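# Stand the cat litter pouch upright with its clip

## Task

Set the cat litter pouch upright near the centre of the table, one of its wide faces turned toward the robot arms, and keep it away from both the pan and the scoop. The clip must be attached to the pouch and holding it tightly. The pan may not be left tipped over. Declare the task finished yourself with finished_scene.

## Robot and tools

Robot: two arms, left_arm and right_arm, each with a two-finger parallel gripper. Calibrated root positions in the scene frame: left_arm at (-0.020, +0.243, 0) m, quat_wxyz (+1.000, 0, 0, 0); right_arm at (+0.045, -0.336, 0) m, quat_wxyz (+1.000, 0, 0, +0.012).

Scene frame: the origin sits at table-top height, halfway between the nominal bases. +x runs out over the table, +z points up, and left_arm is on the +y side. Arm names do not match left and right in the camera images. Each gripper's fingers extend along its own +z axis and close along its own y axis. end_effector_position is the spot between the finger pads, roughly 1 cm behind the tips. Printed positions can be slightly wrong, more so at long reach, and an arm resting in free air may sit about 1 cm from its commanded pose.

Row format (shared by execute_actions and move): 16 numbers covering both arms even if only one moves: left_arm x, y, z, qw, qx, qy, qz, opening, then right_arm in the same order. x, y, z are an absolute target position in metres in the scene frame; the quaternion is an absolute target orientation, w first, also in the scene frame. So each row holds two absolute poses plus openings. Opening runs -1 (closed) to +1 (fully open, 0.094 m); it is a target, not a change.

execute_actions(actions, cameras): actions is a list of actions; each action is a list of 1 to 15 rows; each row lasts one control step of 1/30 s, and a short action repeats its final row to fill 15 steps. An empty list just reports state and images. An action is rejected for both arms if any target lies more than 0.6 m from that gripper's current position along any of its own axes; if the first action fails this versus the latest reported state, or any action is malformed, the whole call is rejected. Each step the controller limits the commanded pose to 100 mm and 20 degrees from the measured one, so a single action may fall short; the result's Hand target line shows where the arm is now headed, and you must send the remainder next. To hold an orientation, repeat the same quaternion every row rather than copying the drifted reported one. For an idle arm, resend the pose it was reported at just before it stopped, unchanged, each call, with its intended opening. Remember a 0 opening is a real command; resend the current one to leave a gripper alone.

move(target, speed, blend, opening_speed, blocking, cameras): drives each gripper in a straight line from its Hand target to the absolute pose in target (one 16-number row, or up to 15 rows differing only in poses, visited in order). No 0.6 m check here. speed: m/s, 0.002 to 0.5, default 0.25, one value or one per target; rotation capped at twice that in rad/s. blend: corner rounding in metres for lists, default 0. opening_speed: rate of change of opening per second on the -1 to +1 scale, at least 0.2; otherwise openings jump at the start. blocking=false returns after about 0.5 s while motion continues; execute_actions is refused until the move ends (use wait or stop). A new move replaces a running one. Paths avoid nothing; fast moves overshoot, stray and hit harder, and aiming beyond a contact presses harder. Moves longer than 10 s are cut off. The move: line reports the ending (done, off_target, moving, held, fault) and limits (paced = pose clipped, held = steps withheld). done means within 10 mm and 2 degrees and at rest; neither done nor off_target tells you about contact.

wait(seconds 0 to 10, cameras): lets time pass with arms holding their commands; a running move continues. stop(): brakes a running move; fingers keep going unless opening_speed was set. zoom_image(camera cam_high or cam_low, region [x0, y0, x1, y1] pixels, max 504x504): close-up of the latest image; both cameras are 896x504. read_manual(section "licences"): licence texts only. finished_scene(scene = current scene number, chance_done 1 to 99 percent): ends the scene irreversibly; the result must hold with the robot not touching things.

Reading results: grip_measured uses the opening scale; empty it reads up to about 1.6 mm wide; on a hard object under full squeeze it reads up to about 3 mm (0.064) below the object's width. Command about 0.11 below the first-touch reading for full force (50 to 62 N per pad); deeper squeezes crush soft items. Release by commanding well above grip_measured. A pose unreachable line means the clearance check blocked that arm (it does not guard gripper-to-gripper contact). Joint torques include gravity and offsets; joints 1 to 3 wrap at ±28 N m.

Avoid: dropping things, releasing moving objects, slamming, hard pushes, any clash between the arms, and anything leaving the table. Objects may occasionally be nudged by outside disturbances. Holding loads, stretched arms or pushing at unreachable poses heats motors: MOTOR HOT appears at 75 °C, at 90 °C the arm folds away and stays idle, at 100 °C it goes limp. Keep motions smooth and avoid unnecessary effort.

Each tool is called as name(argument=value, ...), one argument or row to a line, values as JSON.

## Session

execute_actions(
  actions=[],
)

Scene clock: 0.00 s.
left_arm: end_effector_position=(+0.1670, +0.4592, +0.1695) grip_measured=+1.000 end_effector_quat_wxyz=(-0.234, +0.685, -0.486, -0.490) | right_arm: end_effector_position=(+0.1396, -0.1550, +0.1164) grip_measured=+1.000 end_effector_quat_wxyz=(+0.373, -0.231, +0.889, +0.133)
Joint positions: left_arm=[0.27 1.752 1.216 -1.516 -1.089 -1.931 0.094] | right_arm=[1.654 0.743 0.521 -0.887 0.697 1 0.094]
Joint velocities: left_arm=[-0.007 -0.017 0.012 0.022 -0.037 -0.066 0] | right_arm=[0.007 -0.022 -0.007 0.022 0.007 0.007 0]
Joint torques (N m): no reading
Motor temperatures (°C): left_arm=[30 33 35 31 29 30 28] | right_arm=[27 36 33 30 26 27 28]
Heat: left arm: 35 °C; right arm: 36 °C.
Hand target: left_arm +0.1682, +0.4608, +0.1738; -0.242, +0.684, -0.483, -0.490 | right_arm +0.1417, -0.1559, +0.1200; +0.380, -0.228, +0.887, +0.132
Tool commands: left_gripper/opening=+1.0 right_gripper/opening=+1.0

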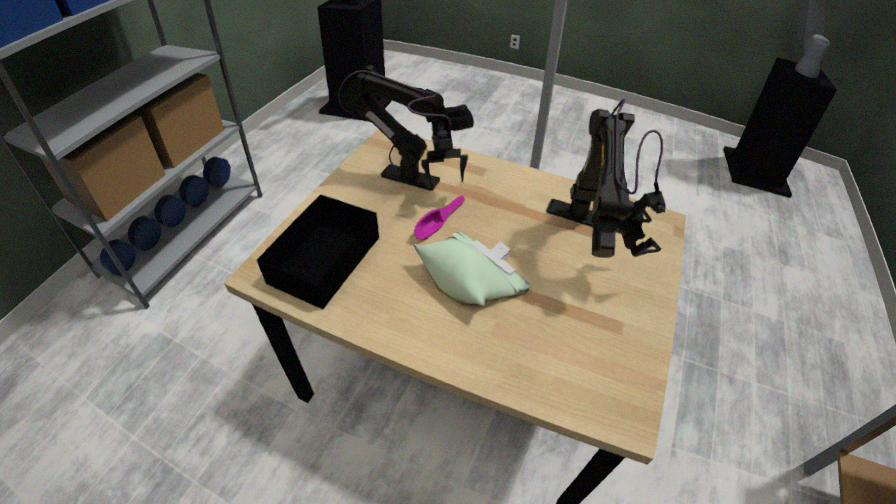

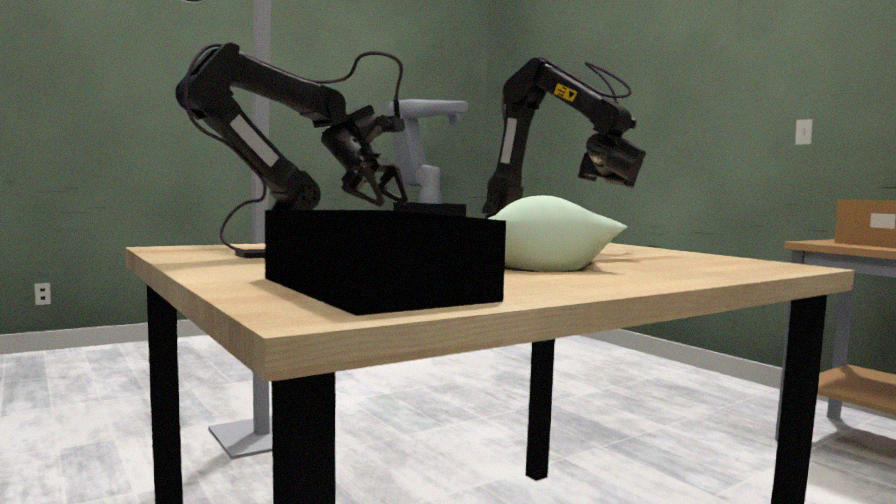

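zoom_image(
  camera="cam_high",
  region=[380, 170, 580, 320],
)

zoom_image(
  camera="cam_high",
  region=[220, 90, 720, 480],
)

zoom_image(
  camera="cam_low",
  region=[200, 170, 700, 350],
)

Scaled by 2.520.

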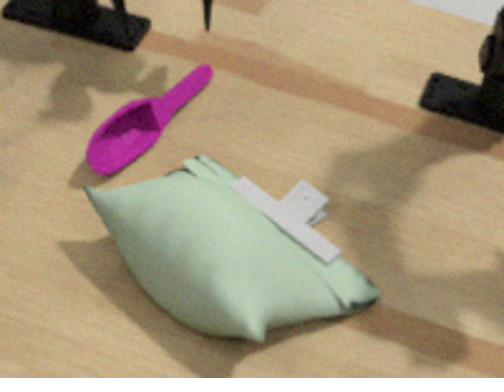

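Scaled by 1.008.

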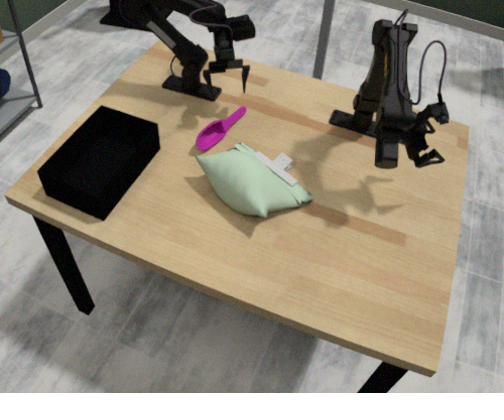

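Scaled by 1.008.

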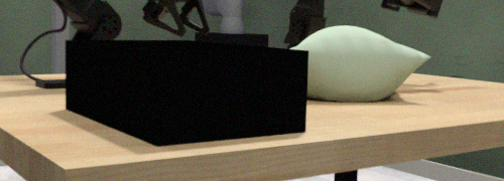

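zoom_image(
  camera="cam_high",
  region=[340, 60, 500, 220],
)

zoom_image(
  camera="cam_high",
  region=[530, 90, 690, 270],
)

zoom_image(
  camera="cam_low",
  region=[460, 170, 660, 290],
)

zoom_image(
  camera="cam_high",
  region=[400, 215, 540, 315],
)

Scaled by 3.150.

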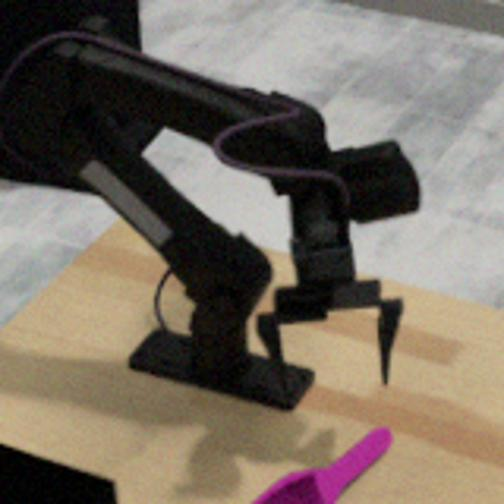

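Scaled by 2.800.

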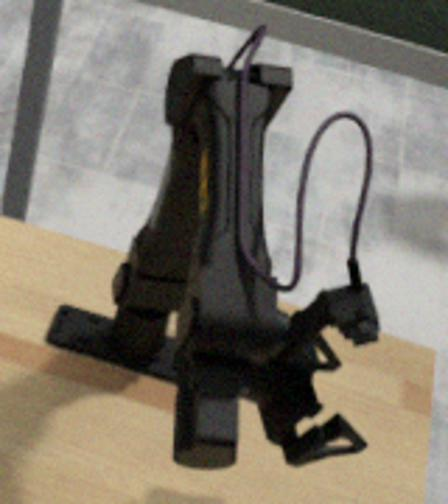

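Scaled by 2.520.

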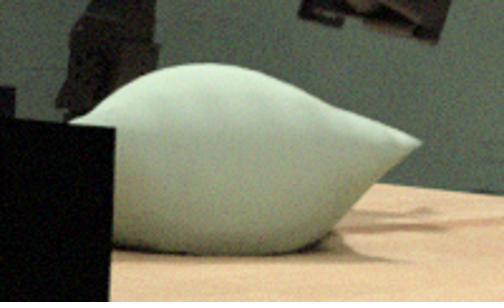

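Scaled by 3.600.

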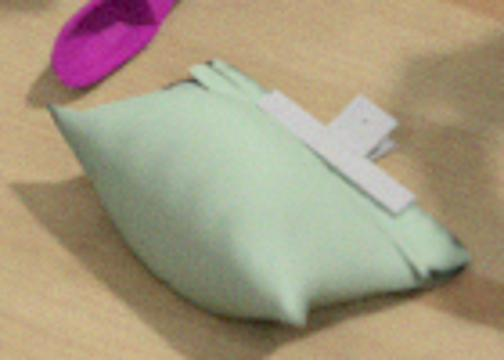

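zoom_image(
  camera="cam_high",
  region=[450, 228, 540, 298],
)

zoom_image(
  camera="cam_high",
  region=[225, 185, 405, 315],
)

Scaled by 5.600.

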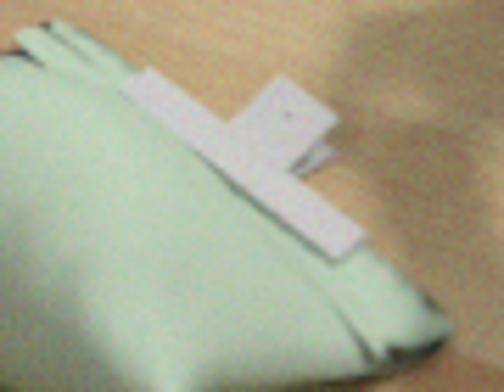

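Scaled by 2.800.

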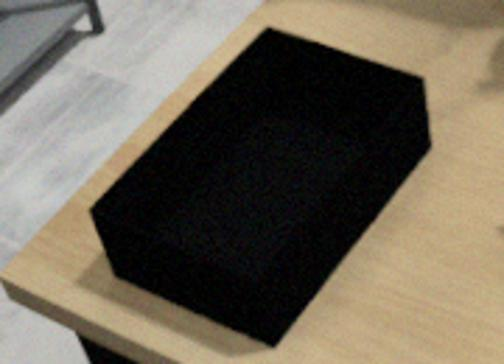

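move(
  target=[
    [0.23, 0.30, 0.22, 0.2636, -0.4565, 0.7361, -0.4251, 0.0, 0.1396, -0.1550, 0.1164, 0.373, -0.231, 0.889, 0.133, 1.0],
    [0.255, 0.19, 0.12, 0.2636, -0.4565, 0.7361, -0.4251, 0.0, 0.1396, -0.1550, 0.1164, 0.373, -0.231, 0.889, 0.133, 1.0],
  ],
  speed=0.2,
  blend=0.03,
)

Scene clock: 26.17 s.
left_arm: end_effector_position=(+0.2532, +0.1891, +0.1228) grip_measured=+0.001 end_effector_quat_wxyz=(+0.247, -0.457, +0.739, -0.429) | right_arm: end_effector_position=(+0.1384, -0.1547, +0.1155) grip_measured=+1.000 end_effector_quat_wxyz=(+0.369, -0.232, +0.890, +0.134)
Joint positions: left_arm=[0.132 0.8 0.349 -0.181 0.528 -1.248 0.047] | right_arm=[1.654 0.743 0.521 -0.887 0.689 1 0.094]
Joint velocities: left_arm=[-0.012 0.017 -0.007 0.037 0.037 -0.007 0.002] | right_arm=[-0.007 -0.002 0.017 -0.022 -0.037 -0.051 0]
Joint torques (N m): left_arm=[-0.29 -0.13 6.16 1.95 0.08 0] | right_arm=[-0.23 -0.02 6.49 0.93 0.41 -0.07]
Motor temperatures (°C): left_arm=[30 34 37 31 29 30 28] | right_arm=[27 35 36 31 26 27 28]
Heat: left arm: 37 °C; right arm: 36 °C.
Hand target: left_arm +0.2523, +0.1885, +0.1188; +0.248, -0.456, +0.741, -0.426 | right_arm +0.1396, -0.1550, +0.1164; +0.373, -0.231, +0.889, +0.133
Off the commanded pose: left_arm 0.003 m, 2 deg | right_arm 0.001 m, 0 deg.
move: done

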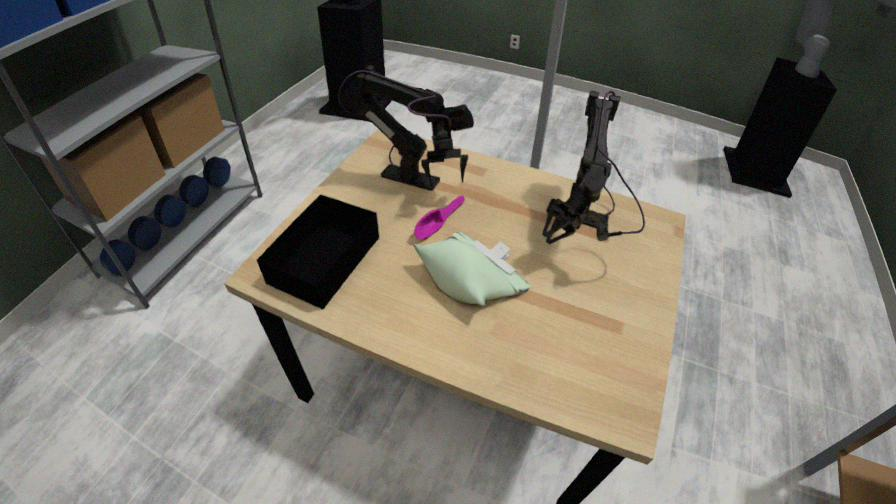

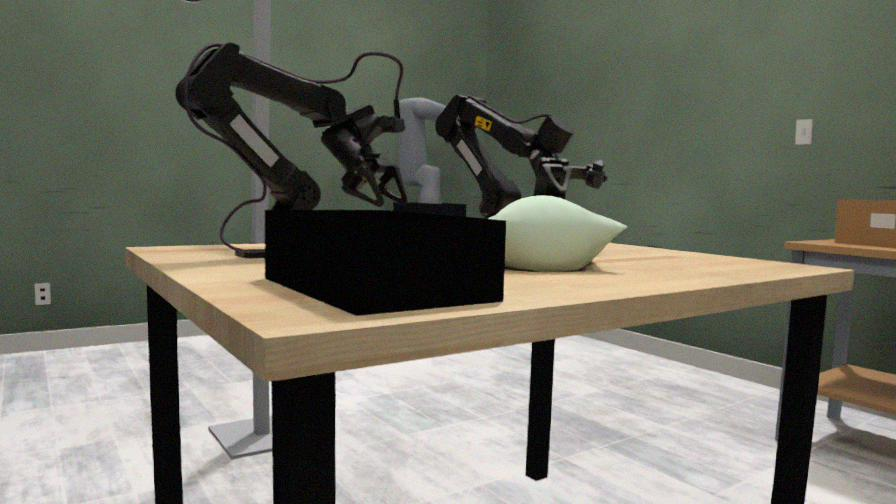

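zoom_image(
  camera="cam_high",
  region=[410, 180, 650, 320],
)

zoom_image(
  camera="cam_high",
  region=[520, 190, 620, 260],
)

zoom_image(
  camera="cam_low",
  region=[420, 80, 640, 280],
)

Scaled by 2.100.

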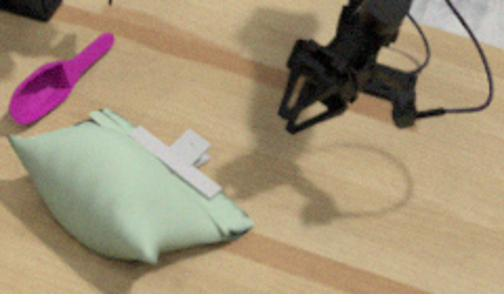

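Scaled by 5.040.

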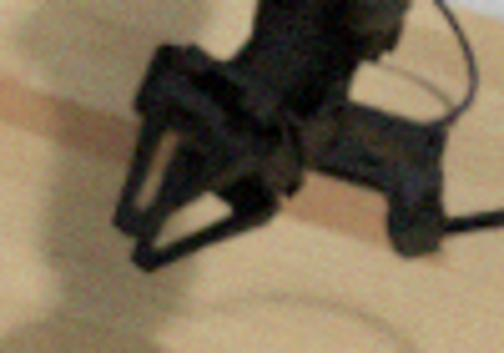

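Scaled by 2.291.

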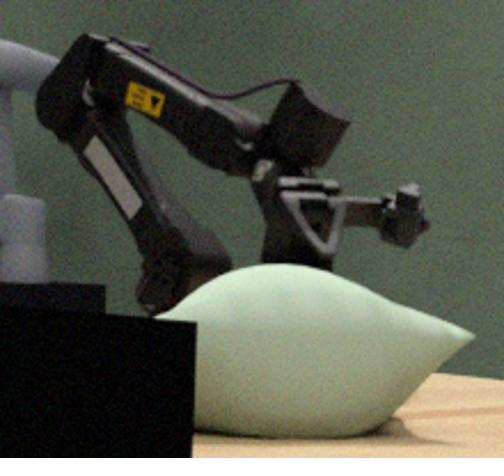

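zoom_image(
  camera="cam_high",
  region=[340, 100, 440, 170],
)

zoom_image(
  camera="cam_high",
  region=[210, 250, 290, 330],
)

zoom_image(
  camera="cam_high",
  region=[600, 400, 700, 490],
)

zoom_image(
  camera="cam_high",
  region=[640, 180, 720, 250],
)

Scaled by 5.040.

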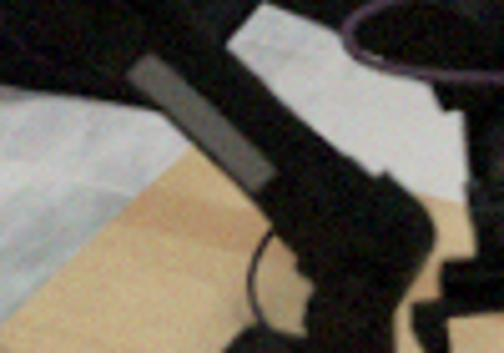

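Scaled by 6.300.

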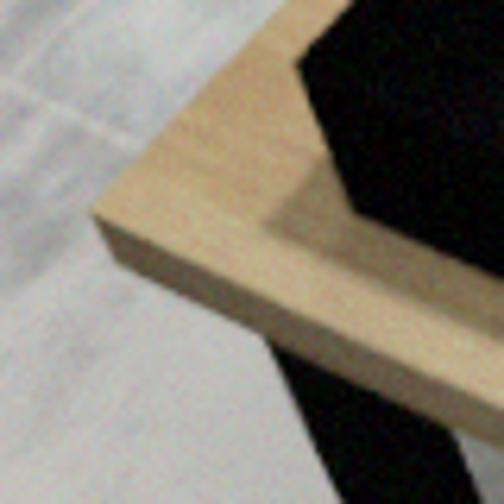

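Scaled by 5.040.

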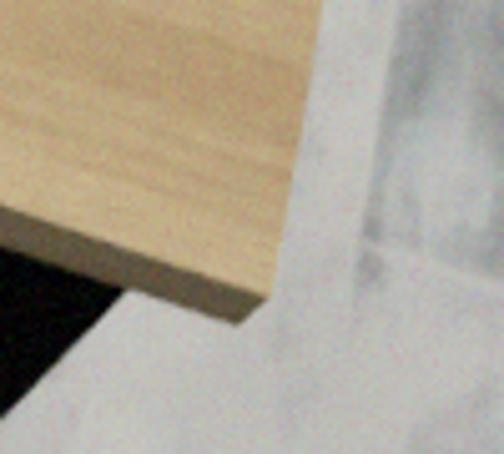

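Scaled by 6.300.

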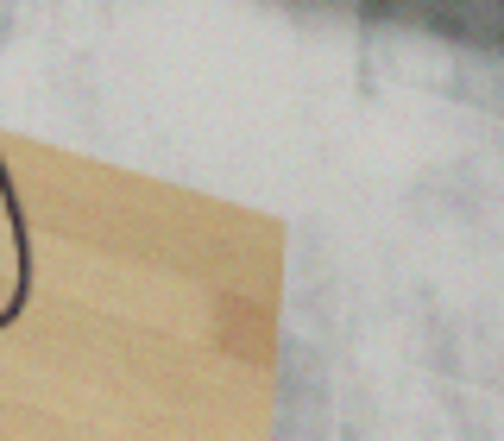

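zoom_image(
  camera="cam_high",
  region=[490, 255, 550, 305],
)

zoom_image(
  camera="cam_high",
  region=[460, 230, 520, 280],
)

Scaled by 8.400.

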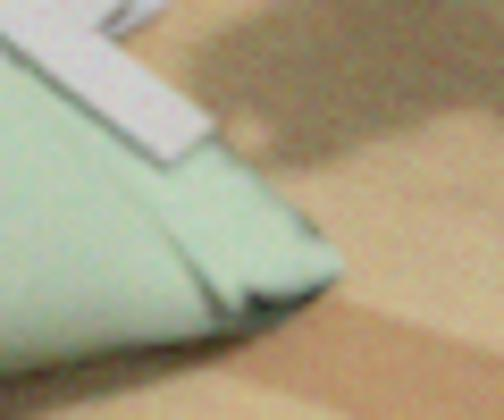

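Scaled by 8.400.

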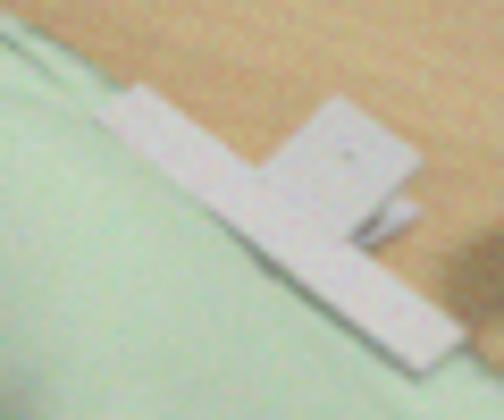

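move(
  target=[
    [0.278, 0.178, 0.06, 0.2636, -0.4565, 0.7361, -0.4251, -0.1, 0.1396, -0.1550, 0.1164, 0.373, -0.231, 0.889, 0.133, 1.0],
    [0.285, 0.174, 0.031, 0.2636, -0.4565, 0.7361, -0.4251, -0.1, 0.1396, -0.1550, 0.1164, 0.373, -0.231, 0.889, 0.133, 1.0],
  ],
  speed=0.1,
  blend=0.01,
)

zoom_image(
  camera="cam_high",
  region=[470, 210, 610, 310],
)

Scene clock: 29.70 s.
left_arm: end_effector_position=(+0.2870, +0.1744, +0.0345) grip_measured=-0.099 end_effector_quat_wxyz=(+0.265, -0.455, +0.735, -0.427) | right_arm: end_effector_position=(+0.1384, -0.1547, +0.1155) grip_measured=+1.000 end_effector_quat_wxyz=(+0.369, -0.232, +0.890, +0.134)
Joint positions: left_arm=[-0.001 1.44 0.139 0.737 0.397 -1.329 0.042] | right_arm=[1.654 0.743 0.521 -0.887 0.689 1 0.094]
Joint velocities: left_arm=[0.002 0.012 0.002 0.007 -0.066 -0.051 0] | right_arm=[-0.012 0.007 0.002 -0.037 0.007 0.007 0]
Joint torques (N m): left_arm=[-0.57 -2.24 3.85 1.99 -0.03 0.04] | right_arm=[-0.21 0.12 6.56 0.9 0.36 -0.02]
Motor temperatures (°C): left_arm=[30 34 37 32 29 30 28] | right_arm=[27 35 36 31 26 27 28]
Heat: left arm: 37 °C; right arm: 36 °C.
Hand target: left_arm +0.2836, +0.1740, +0.0302; +0.264, -0.456, +0.737, -0.423 | right_arm +0.1396, -0.1550, +0.1164; +0.373, -0.231, +0.889, +0.133
Off the commanded pose: left_arm 0.004 m, 0 deg | right_arm 0.001 m, 0 deg.
move: done

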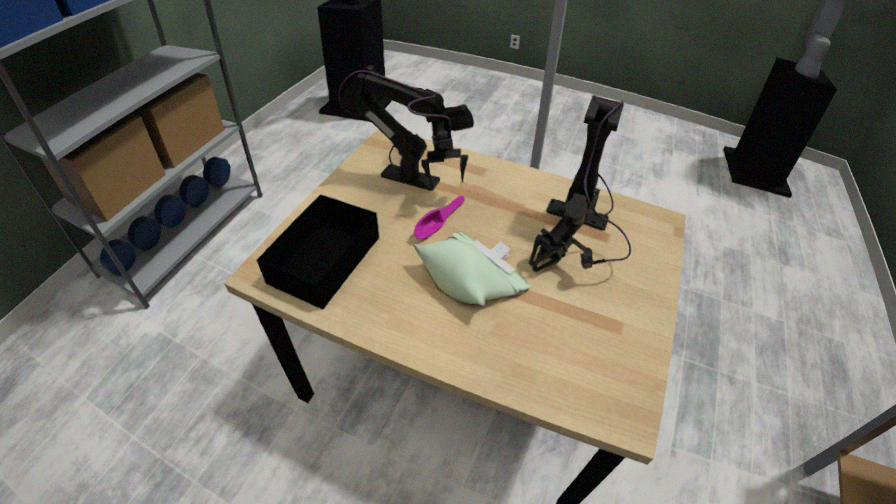

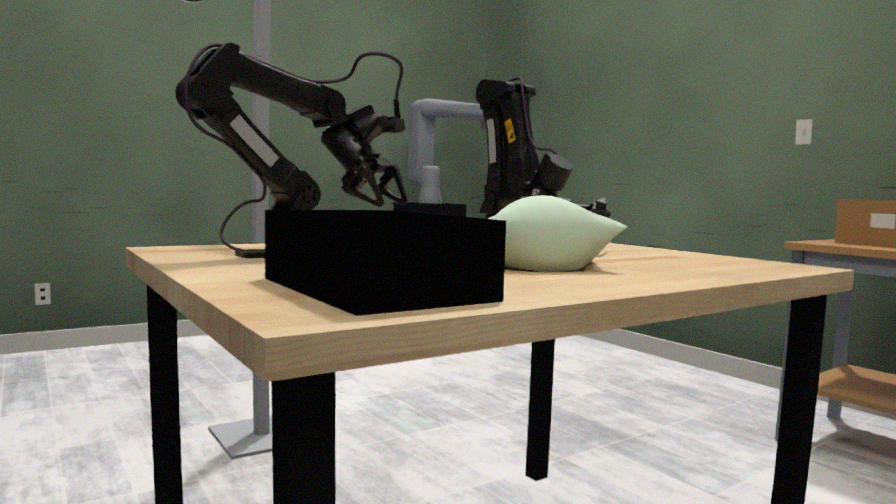

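Scaled by 3.600.

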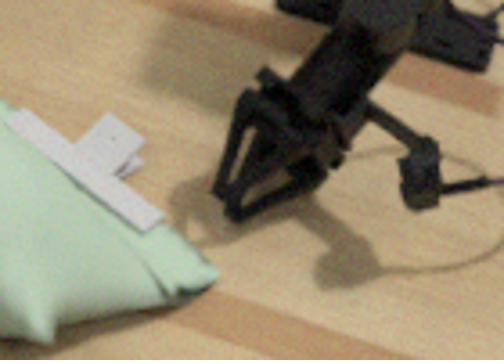

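move(
  target=[
    [0.286, 0.174, 0.0265, 0.2636, -0.4565, 0.7361, -0.4251, -0.1, 0.1396, -0.1550, 0.1164, 0.373, -0.231, 0.889, 0.133, 1.0],
    [0.322, 0.1555, 0.0255, 0.2636, -0.4565, 0.7361, -0.4251, -0.1, 0.1396, -0.1550, 0.1164, 0.373, -0.231, 0.889, 0.133, 1.0],
  ],
  speed=0.06,
)

zoom_image(
  camera="cam_high",
  region=[480, 230, 580, 310],
)

Scene clock: 31.20 s.
left_arm: end_effector_position=(+0.3170, +0.1557, +0.0247) grip_measured=-0.099 end_effector_quat_wxyz=(+0.260, -0.457, +0.737, -0.426) | right_arm: end_effector_position=(+0.1384, -0.1547, +0.1155) grip_measured=+1.000 end_effector_quat_wxyz=(+0.369, -0.232, +0.890, +0.134)
Joint positions: left_arm=[-0.091 1.639 0.246 0.835 0.325 -1.382 0.042] | right_arm=[1.654 0.743 0.521 -0.887 0.689 1 0.094]
Joint velocities: left_arm=[0.002 -0.017 0.007 -0.007 -0.037 0.022 0] | right_arm=[0.017 0.002 0.002 0.007 0.066 -0.051 0]
Joint torques (N m): left_arm=[-0.38 -3.14 5.46 1.87 -0.04 0.04] | right_arm=[-0.06 0.14 6.63 0.95 0.41 -0.04]
Motor temperatures (°C): left_arm=[30 34 37 32 29 30 28] | right_arm=[27 35 37 31 26 27 28]
Heat: left arm: 37 °C; right arm: 37 °C.
Hand target: left_arm +0.3215, +0.1555, +0.0249; +0.264, -0.456, +0.737, -0.424 | right_arm +0.1396, -0.1550, +0.1164; +0.373, -0.231, +0.889, +0.133
Off the commanded pose: left_arm 0.005 m, 0 deg | right_arm 0.001 m, 0 deg.
move: done

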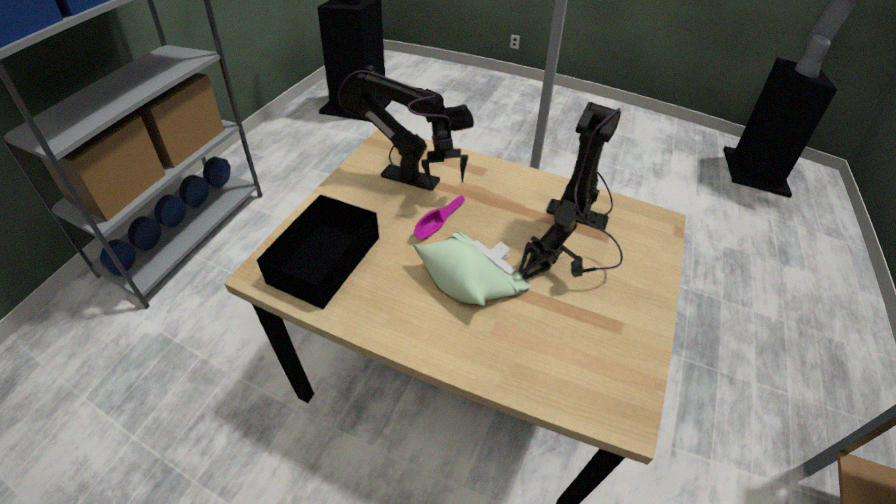

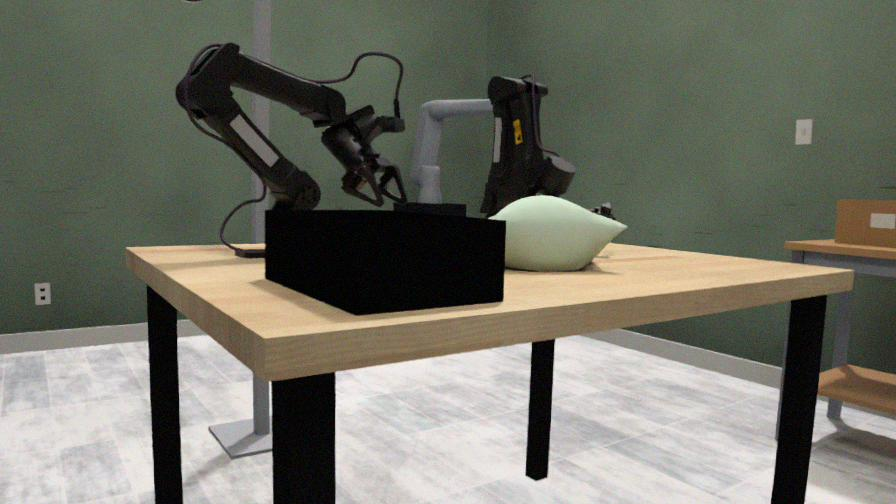

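Scaled by 5.040.

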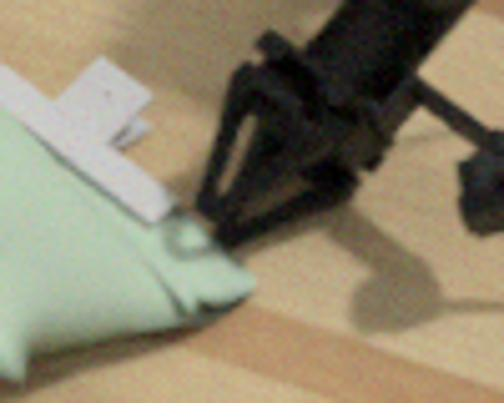

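move(
  target=[
    [0.318, 0.1555, 0.0285, 0.2636, -0.4565, 0.7361, -0.4251, -0.1, 0.1396, -0.1550, 0.1164, 0.373, -0.231, 0.889, 0.133, 1.0],
    [0.346, 0.1425, 0.0275, 0.2636, -0.4565, 0.7361, -0.4251, -0.1, 0.1396, -0.1550, 0.1164, 0.373, -0.231, 0.889, 0.133, 1.0],
  ],
  speed=0.04,
)

zoom_image(
  camera="cam_high",
  region=[480, 230, 580, 310],
)

Scene clock: 32.60 s.
left_arm: end_effector_position=(+0.3400, +0.1438, +0.0259) grip_measured=-0.099 end_effector_quat_wxyz=(+0.260, -0.458, +0.736, -0.426) | right_arm: end_effector_position=(+0.1384, -0.1547, +0.1155) grip_measured=+1.000 end_effector_quat_wxyz=(+0.369, -0.232, +0.890, +0.134)
Joint positions: left_arm=[-0.136 1.708 0.34 0.818 0.284 -1.408 0.042] | right_arm=[1.654 0.743 0.521 -0.887 0.689 1 0.094]
Joint velocities: left_arm=[-0.012 0.017 0.012 -0.007 0.007 -0.007 -0.001] | right_arm=[0.007 -0.002 0.012 0.022 0.037 0.007 0]
Joint torques (N m): left_arm=[-0.23 -4.11 6.6 1.8 0 0.03] | right_arm=[-0.17 0.28 6.39 0.93 0.38 -0.02]
Motor temperatures (°C): left_arm=[30 34 37 33 29 30 28] | right_arm=[27 35 37 31 26 27 28]
Heat: left arm: 37 °C; right arm: 37 °C.
Hand target: left_arm +0.3458, +0.1425, +0.0271; +0.264, -0.456, +0.736, -0.425 | right_arm +0.1396, -0.1550, +0.1164; +0.373, -0.231, +0.889, +0.133
Off the commanded pose: left_arm 0.006 m, 0 deg | right_arm 0.001 m, 0 deg.
move: done

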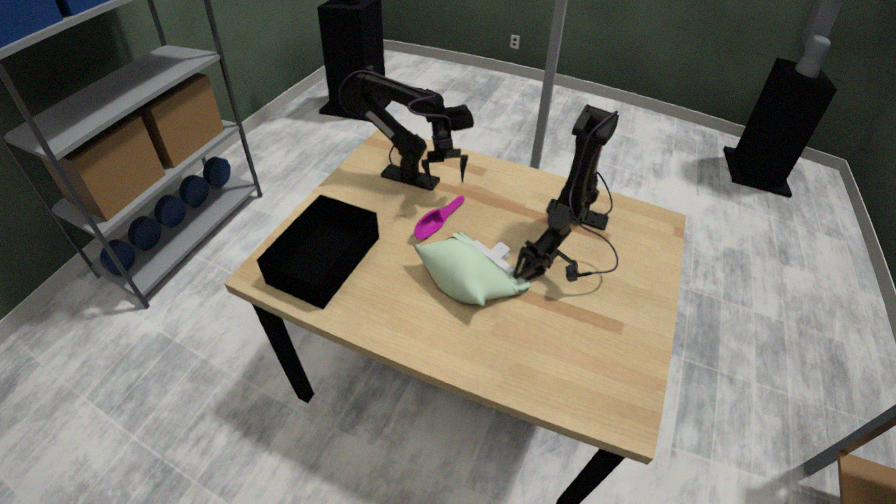

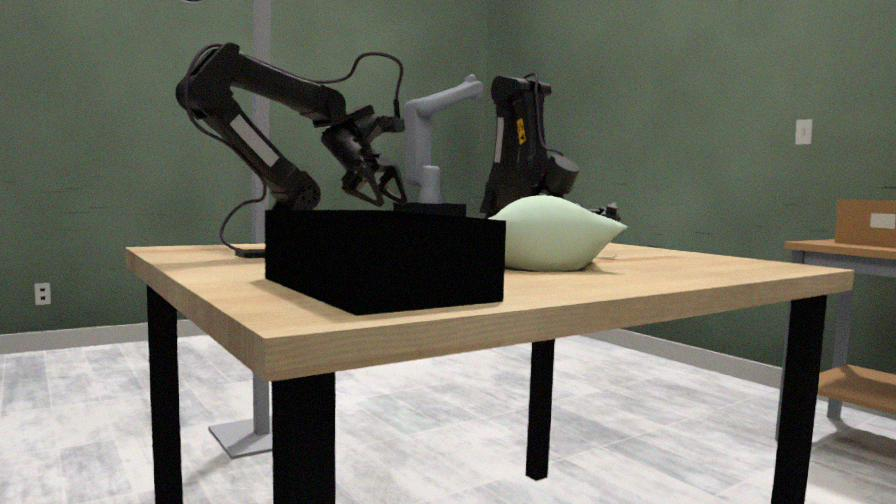

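Scaled by 5.040.

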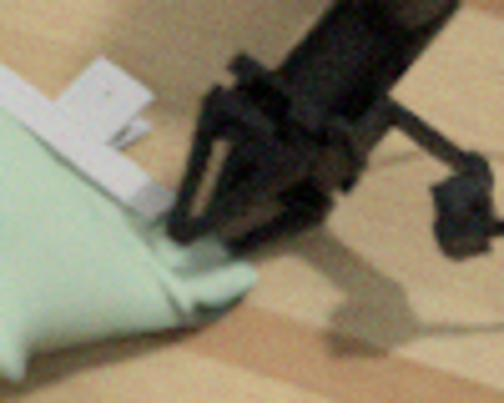

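zoom_image(
  camera="cam_high",
  region=[500, 255, 550, 300],
)

zoom_image(
  camera="cam_low",
  region=[540, 180, 640, 280],
)

Scaled by 10.080.

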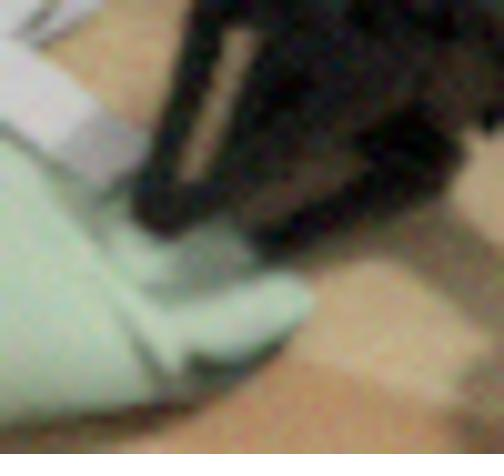

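Scaled by 5.040.

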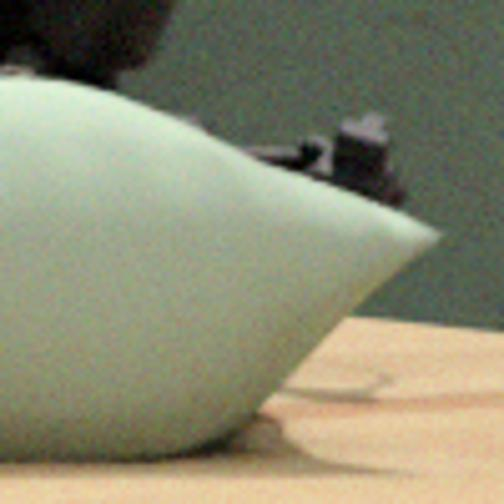

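move(
  target=[0.349, 0.148, 0.029, 0.2636, -0.4565, 0.7361, -0.4251, -0.1, 0.1396, -0.1550, 0.1164, 0.373, -0.231, 0.889, 0.133, 1.0],
  speed=0.03,
  cameras=["cam_high"],
)

zoom_image(
  camera="cam_high",
  region=[490, 245, 550, 305],
)

Scene clock: 34.23 s.
left_arm: end_effector_position=(+0.3423, +0.1474, +0.0256) grip_measured=-0.099 end_effector_quat_wxyz=(+0.258, -0.462, +0.735, -0.424) | right_arm: end_effector_position=(+0.1384, -0.1547, +0.1155) grip_measured=+1.000 end_effector_quat_wxyz=(+0.369, -0.232, +0.890, +0.134)
Joint positions: left_arm=[-0.123 1.708 0.35 0.799 0.291 -1.408 0.042] | right_arm=[1.654 0.743 0.521 -0.887 0.689 1 0.094]
Joint velocities: left_arm=[0.007 0.022 0.002 0.037 0.007 -0.007 0] | right_arm=[0.017 -0.002 -0.002 0.007 0.081 -0.037 0]
Joint torques (N m): left_arm=[0.54 -4.6 6.46 1.81 0.19 0.14] | right_arm=[0.03 0.16 6.79 0.95 0.39 -0.04]
Motor temperatures (°C): left_arm=[30 34 37 33 29 30 28] | right_arm=[27 35 37 31 26 27 28]
Heat: left arm: 37 °C; right arm: 37 °C.
Hand target: left_arm +0.3490, +0.1480, +0.0291; +0.264, -0.457, +0.736, -0.425 | right_arm +0.1396, -0.1550, +0.1164; +0.373, -0.231, +0.889, +0.133
Off the commanded pose: left_arm 0.008 m, 1 deg | right_arm 0.001 m, 0 deg.
move: done
Images, in order (width x height): cam_high 896x504.

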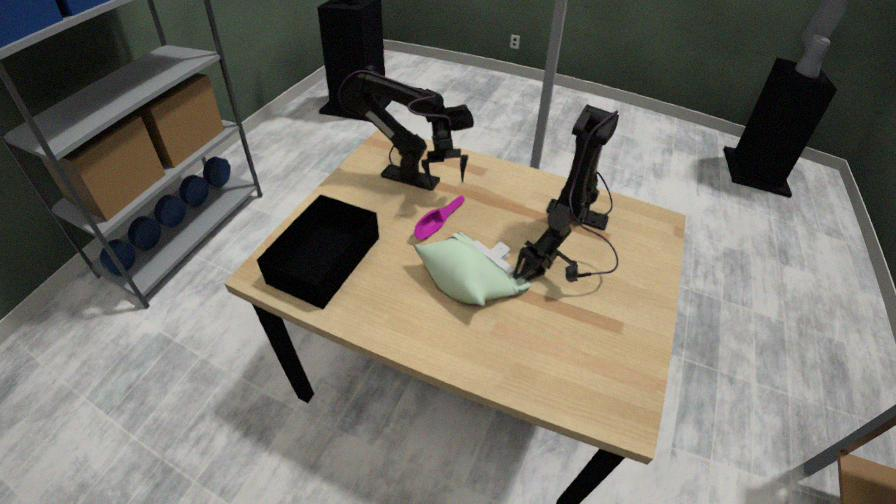

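Scaled by 8.400.

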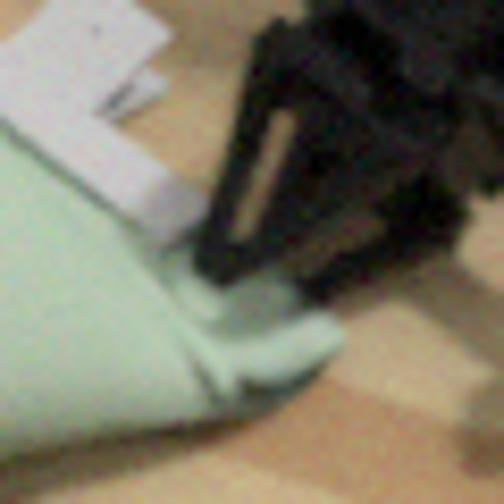

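move(
  target=[0.349, 0.148, 0.030, 0.2636, -0.4565, 0.7361, -0.4251, -0.5, 0.1396, -0.1550, 0.1164, 0.373, -0.231, 0.889, 0.133, 1.0],
  speed=0.03,
  opening_speed=0.4,
  cameras=["cam_high"],
)

zoom_image(
  camera="cam_high",
  region=[490, 245, 550, 305],
)

Scene clock: 35.57 s.
left_arm: end_effector_position=(+0.3394, +0.1476, +0.0212) grip_measured=-0.498 end_effector_quat_wxyz=(+0.251, -0.466, +0.739, -0.418) | right_arm: end_effector_position=(+0.1384, -0.1547, +0.1155) grip_measured=+1.000 end_effector_quat_wxyz=(+0.369, -0.232, +0.890, +0.134)
Joint positions: left_arm=[-0.123 1.708 0.35 0.777 0.292 -1.406 0.024] | right_arm=[1.654 0.743 0.521 -0.887 0.689 1 0.094]
Joint velocities: left_arm=[-0.032 0.017 -0.007 0.125 0.037 0.007 -0.001] | right_arm=[0.012 -0.002 0.007 -0.066 -0.007 0.037 0]
Joint torques (N m): left_arm=[0.59 -5.15 6.54 1.96 0.15 0.18] | right_arm=[-0.16 0.25 6.54 0.92 0.41 -0.11]
Motor temperatures (°C): left_arm=[30 34 37 33 29 30 28] | right_arm=[27 35 37 31 26 27 28]
Heat: left arm: 37 °C; right arm: 37 °C.
Hand target: left_arm +0.3487, +0.1479, +0.0301; +0.264, -0.456, +0.736, -0.425 | right_arm +0.1396, -0.1550, +0.1164; +0.373, -0.231, +0.889, +0.133
Off the commanded pose: left_arm 0.013 m, 2 deg | right_arm 0.001 m, 0 deg.
move: off_target (left_arm)
Images, in order (width x height): cam_high 896x504.

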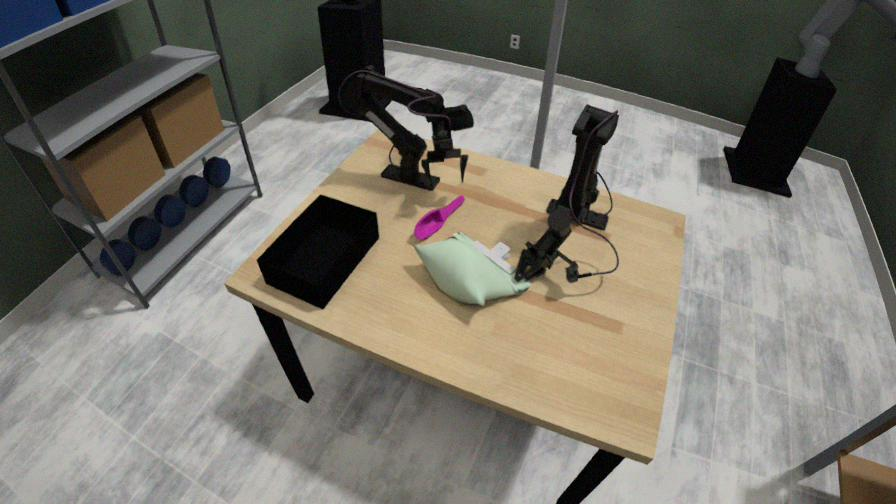

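Scaled by 8.400.

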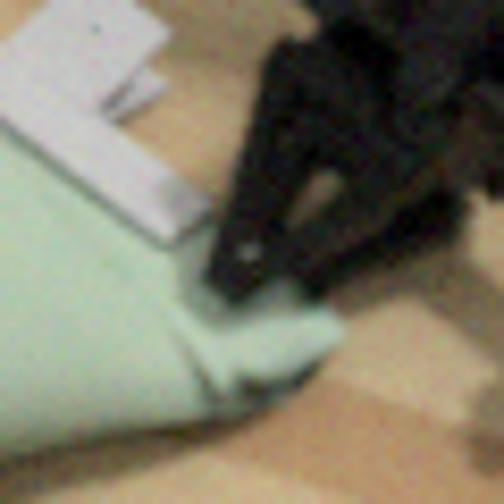

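move(
  target=[0.346, 0.1475, 0.045, 0.2636, -0.4565, 0.7361, -0.4251, -0.5, 0.1396, -0.1550, 0.1164, 0.373, -0.231, 0.889, 0.133, 1.0],
  speed=0.03,
  opening_speed=0.4,
  cameras=["cam_high"],
)

zoom_image(
  camera="cam_high",
  region=[490, 245, 550, 305],
)

Scene clock: 36.77 s.
left_arm: end_effector_position=(+0.3353, +0.1481, +0.0274) grip_measured=-0.498 end_effector_quat_wxyz=(+0.244, -0.469, +0.742, -0.412) | right_arm: end_effector_position=(+0.1384, -0.1547, +0.1155) grip_measured=+1.000 end_effector_quat_wxyz=(+0.369, -0.232, +0.890, +0.134)
Joint positions: left_arm=[-0.123 1.642 0.355 0.687 0.292 -1.406 0.024] | right_arm=[1.654 0.743 0.521 -0.887 0.689 1 0.094]
Joint velocities: left_arm=[-0.002 0.012 -0.002 -0.022 0.081 -0.037 -0.001] | right_arm=[-0.007 -0.012 -0.007 -0.022 -0.007 0.022 0]
Joint torques (N m): left_arm=[0.29 -7.05 7.02 1.89 0.11 0.12] | right_arm=[0.05 0.1 6.52 0.94 0.39 -0.02]
Motor temperatures (°C): left_arm=[30 34 37 33 29 30 28] | right_arm=[27 35 37 31 26 27 28]
Heat: left arm: 37 °C; right arm: 37 °C.
Hand target: left_arm +0.3459, +0.1475, +0.0447; +0.263, -0.456, +0.736, -0.425 | right_arm +0.1396, -0.1550, +0.1164; +0.373, -0.231, +0.889, +0.133
Off the commanded pose: left_arm 0.021 m, 3 deg | right_arm 0.001 m, 0 deg.
move: off_target (left_arm)
Images, in order (width x height): cam_high 896x504.

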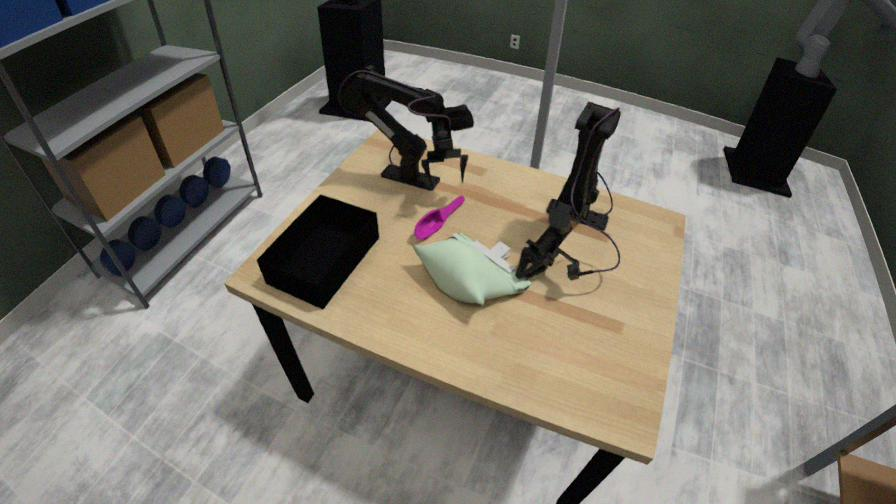

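Scaled by 8.400.

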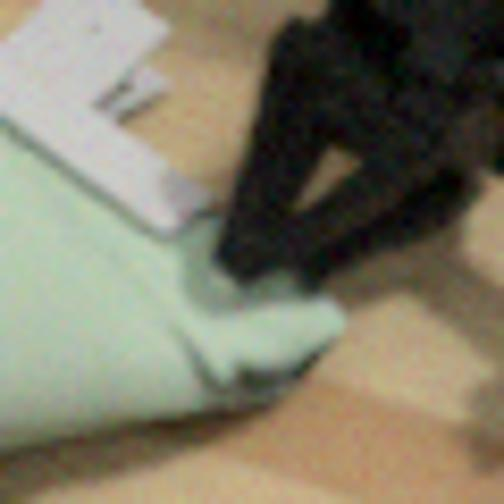

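move(
  target=[0.346, 0.1475, 0.045, 0.2636, -0.4565, 0.7361, -0.4251, -0.8, 0.1396, -0.1550, 0.1164, 0.373, -0.231, 0.889, 0.133, 1.0],
  speed=0.03,
  opening_speed=0.3,
  cameras=["cam_high"],
)

zoom_image(
  camera="cam_high",
  region=[490, 245, 550, 305],
)

Scene clock: 38.17 s.
left_arm: end_effector_position=(+0.3333, +0.1484, +0.0246) grip_measured=-0.798 end_effector_quat_wxyz=(+0.239, -0.472, +0.744, -0.408) | right_arm: end_effector_position=(+0.1384, -0.1547, +0.1155) grip_measured=+1.000 end_effector_quat_wxyz=(+0.369, -0.232, +0.890, +0.134)
Joint positions: left_arm=[-0.123 1.642 0.355 0.673 0.292 -1.406 0.009] | right_arm=[1.654 0.743 0.521 -0.887 0.689 1 0.094]
Joint velocities: left_arm=[-0.002 -0.017 -0.012 -0.007 -0.095 -0.066 -0.001] | right_arm=[-0.007 -0.012 0.002 -0.095 0.007 -0.022 0]
Joint torques (N m): left_arm=[0.21 -7.12 6.95 2 0.12 0.14] | right_arm=[-0.14 -0.03 6.53 0.93 0.37 -0.03]
Motor temperatures (°C): left_arm=[30 34 37 33 29 30 28] | right_arm=[27 35 37 31 26 27 28]
Heat: left arm: 37 °C; right arm: 37 °C.
Hand target: left_arm +0.3458, +0.1474, +0.0448; +0.264, -0.456, +0.736, -0.425 | right_arm +0.1396, -0.1550, +0.1164; +0.373, -0.231, +0.889, +0.133
Off the commanded pose: left_arm 0.024 m, 4 deg | right_arm 0.001 m, 0 deg.
move: off_target (left_arm)
Images, in order (width x height): cam_high 896x504.

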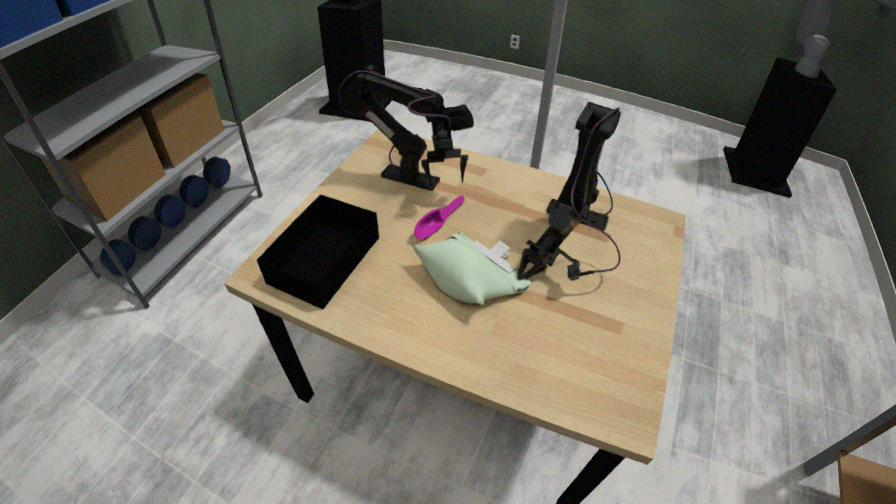

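Scaled by 8.400.

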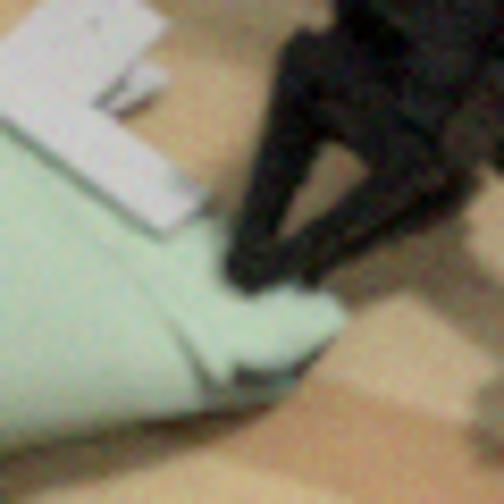

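move(
  target=[0.346, 0.1475, 0.045, 0.2636, -0.4565, 0.7361, -0.4251, -1.0, 0.1396, -0.1550, 0.1164, 0.373, -0.231, 0.889, 0.133, 1.0],
  speed=0.03,
  opening_speed=0.3,
  cameras=["cam_high"],
)

zoom_image(
  camera="cam_high",
  region=[490, 245, 550, 305],
)

Scene clock: 39.30 s.
left_arm: end_effector_position=(+0.3331, +0.1484, +0.0243) grip_measured=-0.988 end_effector_quat_wxyz=(+0.240, -0.471, +0.745, -0.407) | right_arm: end_effector_position=(+0.1384, -0.1547, +0.1155) grip_measured=+1.000 end_effector_quat_wxyz=(+0.369, -0.232, +0.890, +0.134)
Joint positions: left_arm=[-0.123 1.642 0.355 0.671 0.292 -1.403 0.001] | right_arm=[1.654 0.743 0.521 -0.887 0.689 1 0.094]
Joint velocities: left_arm=[0.007 -0.007 0.007 0.066 -0.022 0.095 0] | right_arm=[0.012 -0.007 0.022 0.066 -0.037 -0.051 0]
Joint torques (N m): left_arm=[0.29 -6.99 7.05 2.02 0.11 0.14] | right_arm=[-0.1 0.21 6.39 0.88 0.41 -0.03]
Motor temperatures (°C): left_arm=[30 34 37 33 29 30 28] | right_arm=[27 35 37 31 26 27 28]
Heat: left arm: 37 °C; right arm: 37 °C.
Hand target: left_arm +0.3458, +0.1474, +0.0447; +0.263, -0.456, +0.736, -0.425 | right_arm +0.1396, -0.1550, +0.1164; +0.373, -0.231, +0.889, +0.133
Off the commanded pose: left_arm 0.024 m, 4 deg | right_arm 0.001 m, 0 deg.
move: off_target (left_arm)
Images, in order (width x height): cam_high 896x504.

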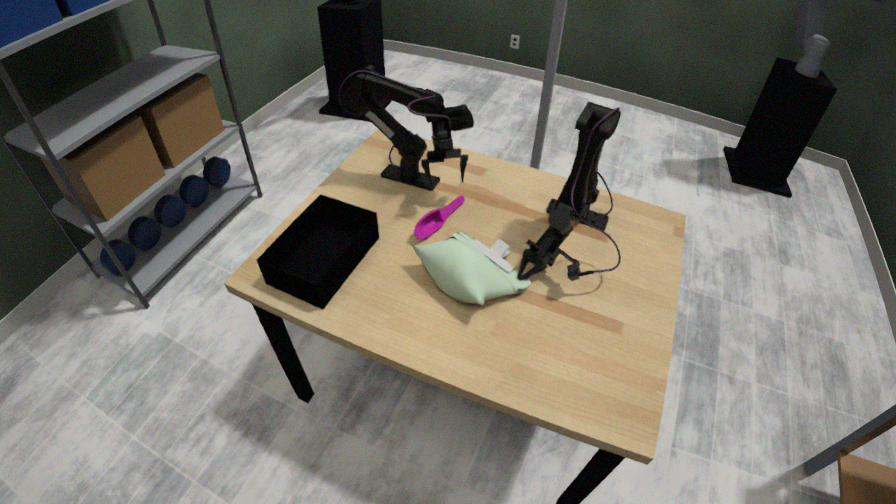

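Scaled by 8.400.

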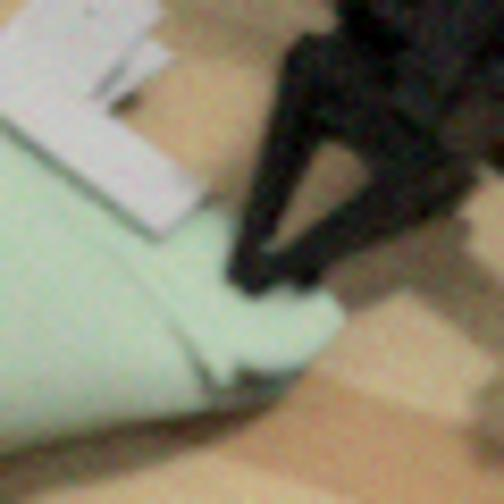

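zoom_image(
  camera="cam_high",
  region=[505, 260, 540, 295],
)

Scaled by 14.400.

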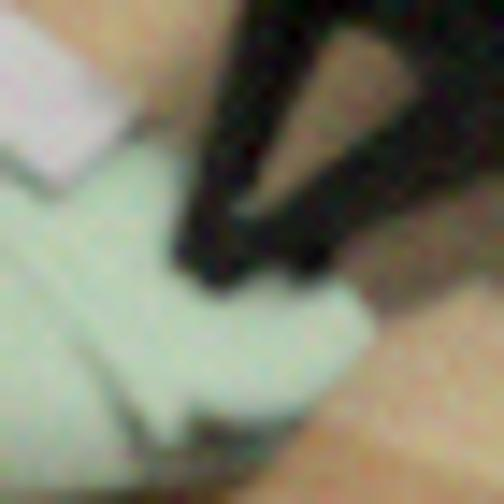

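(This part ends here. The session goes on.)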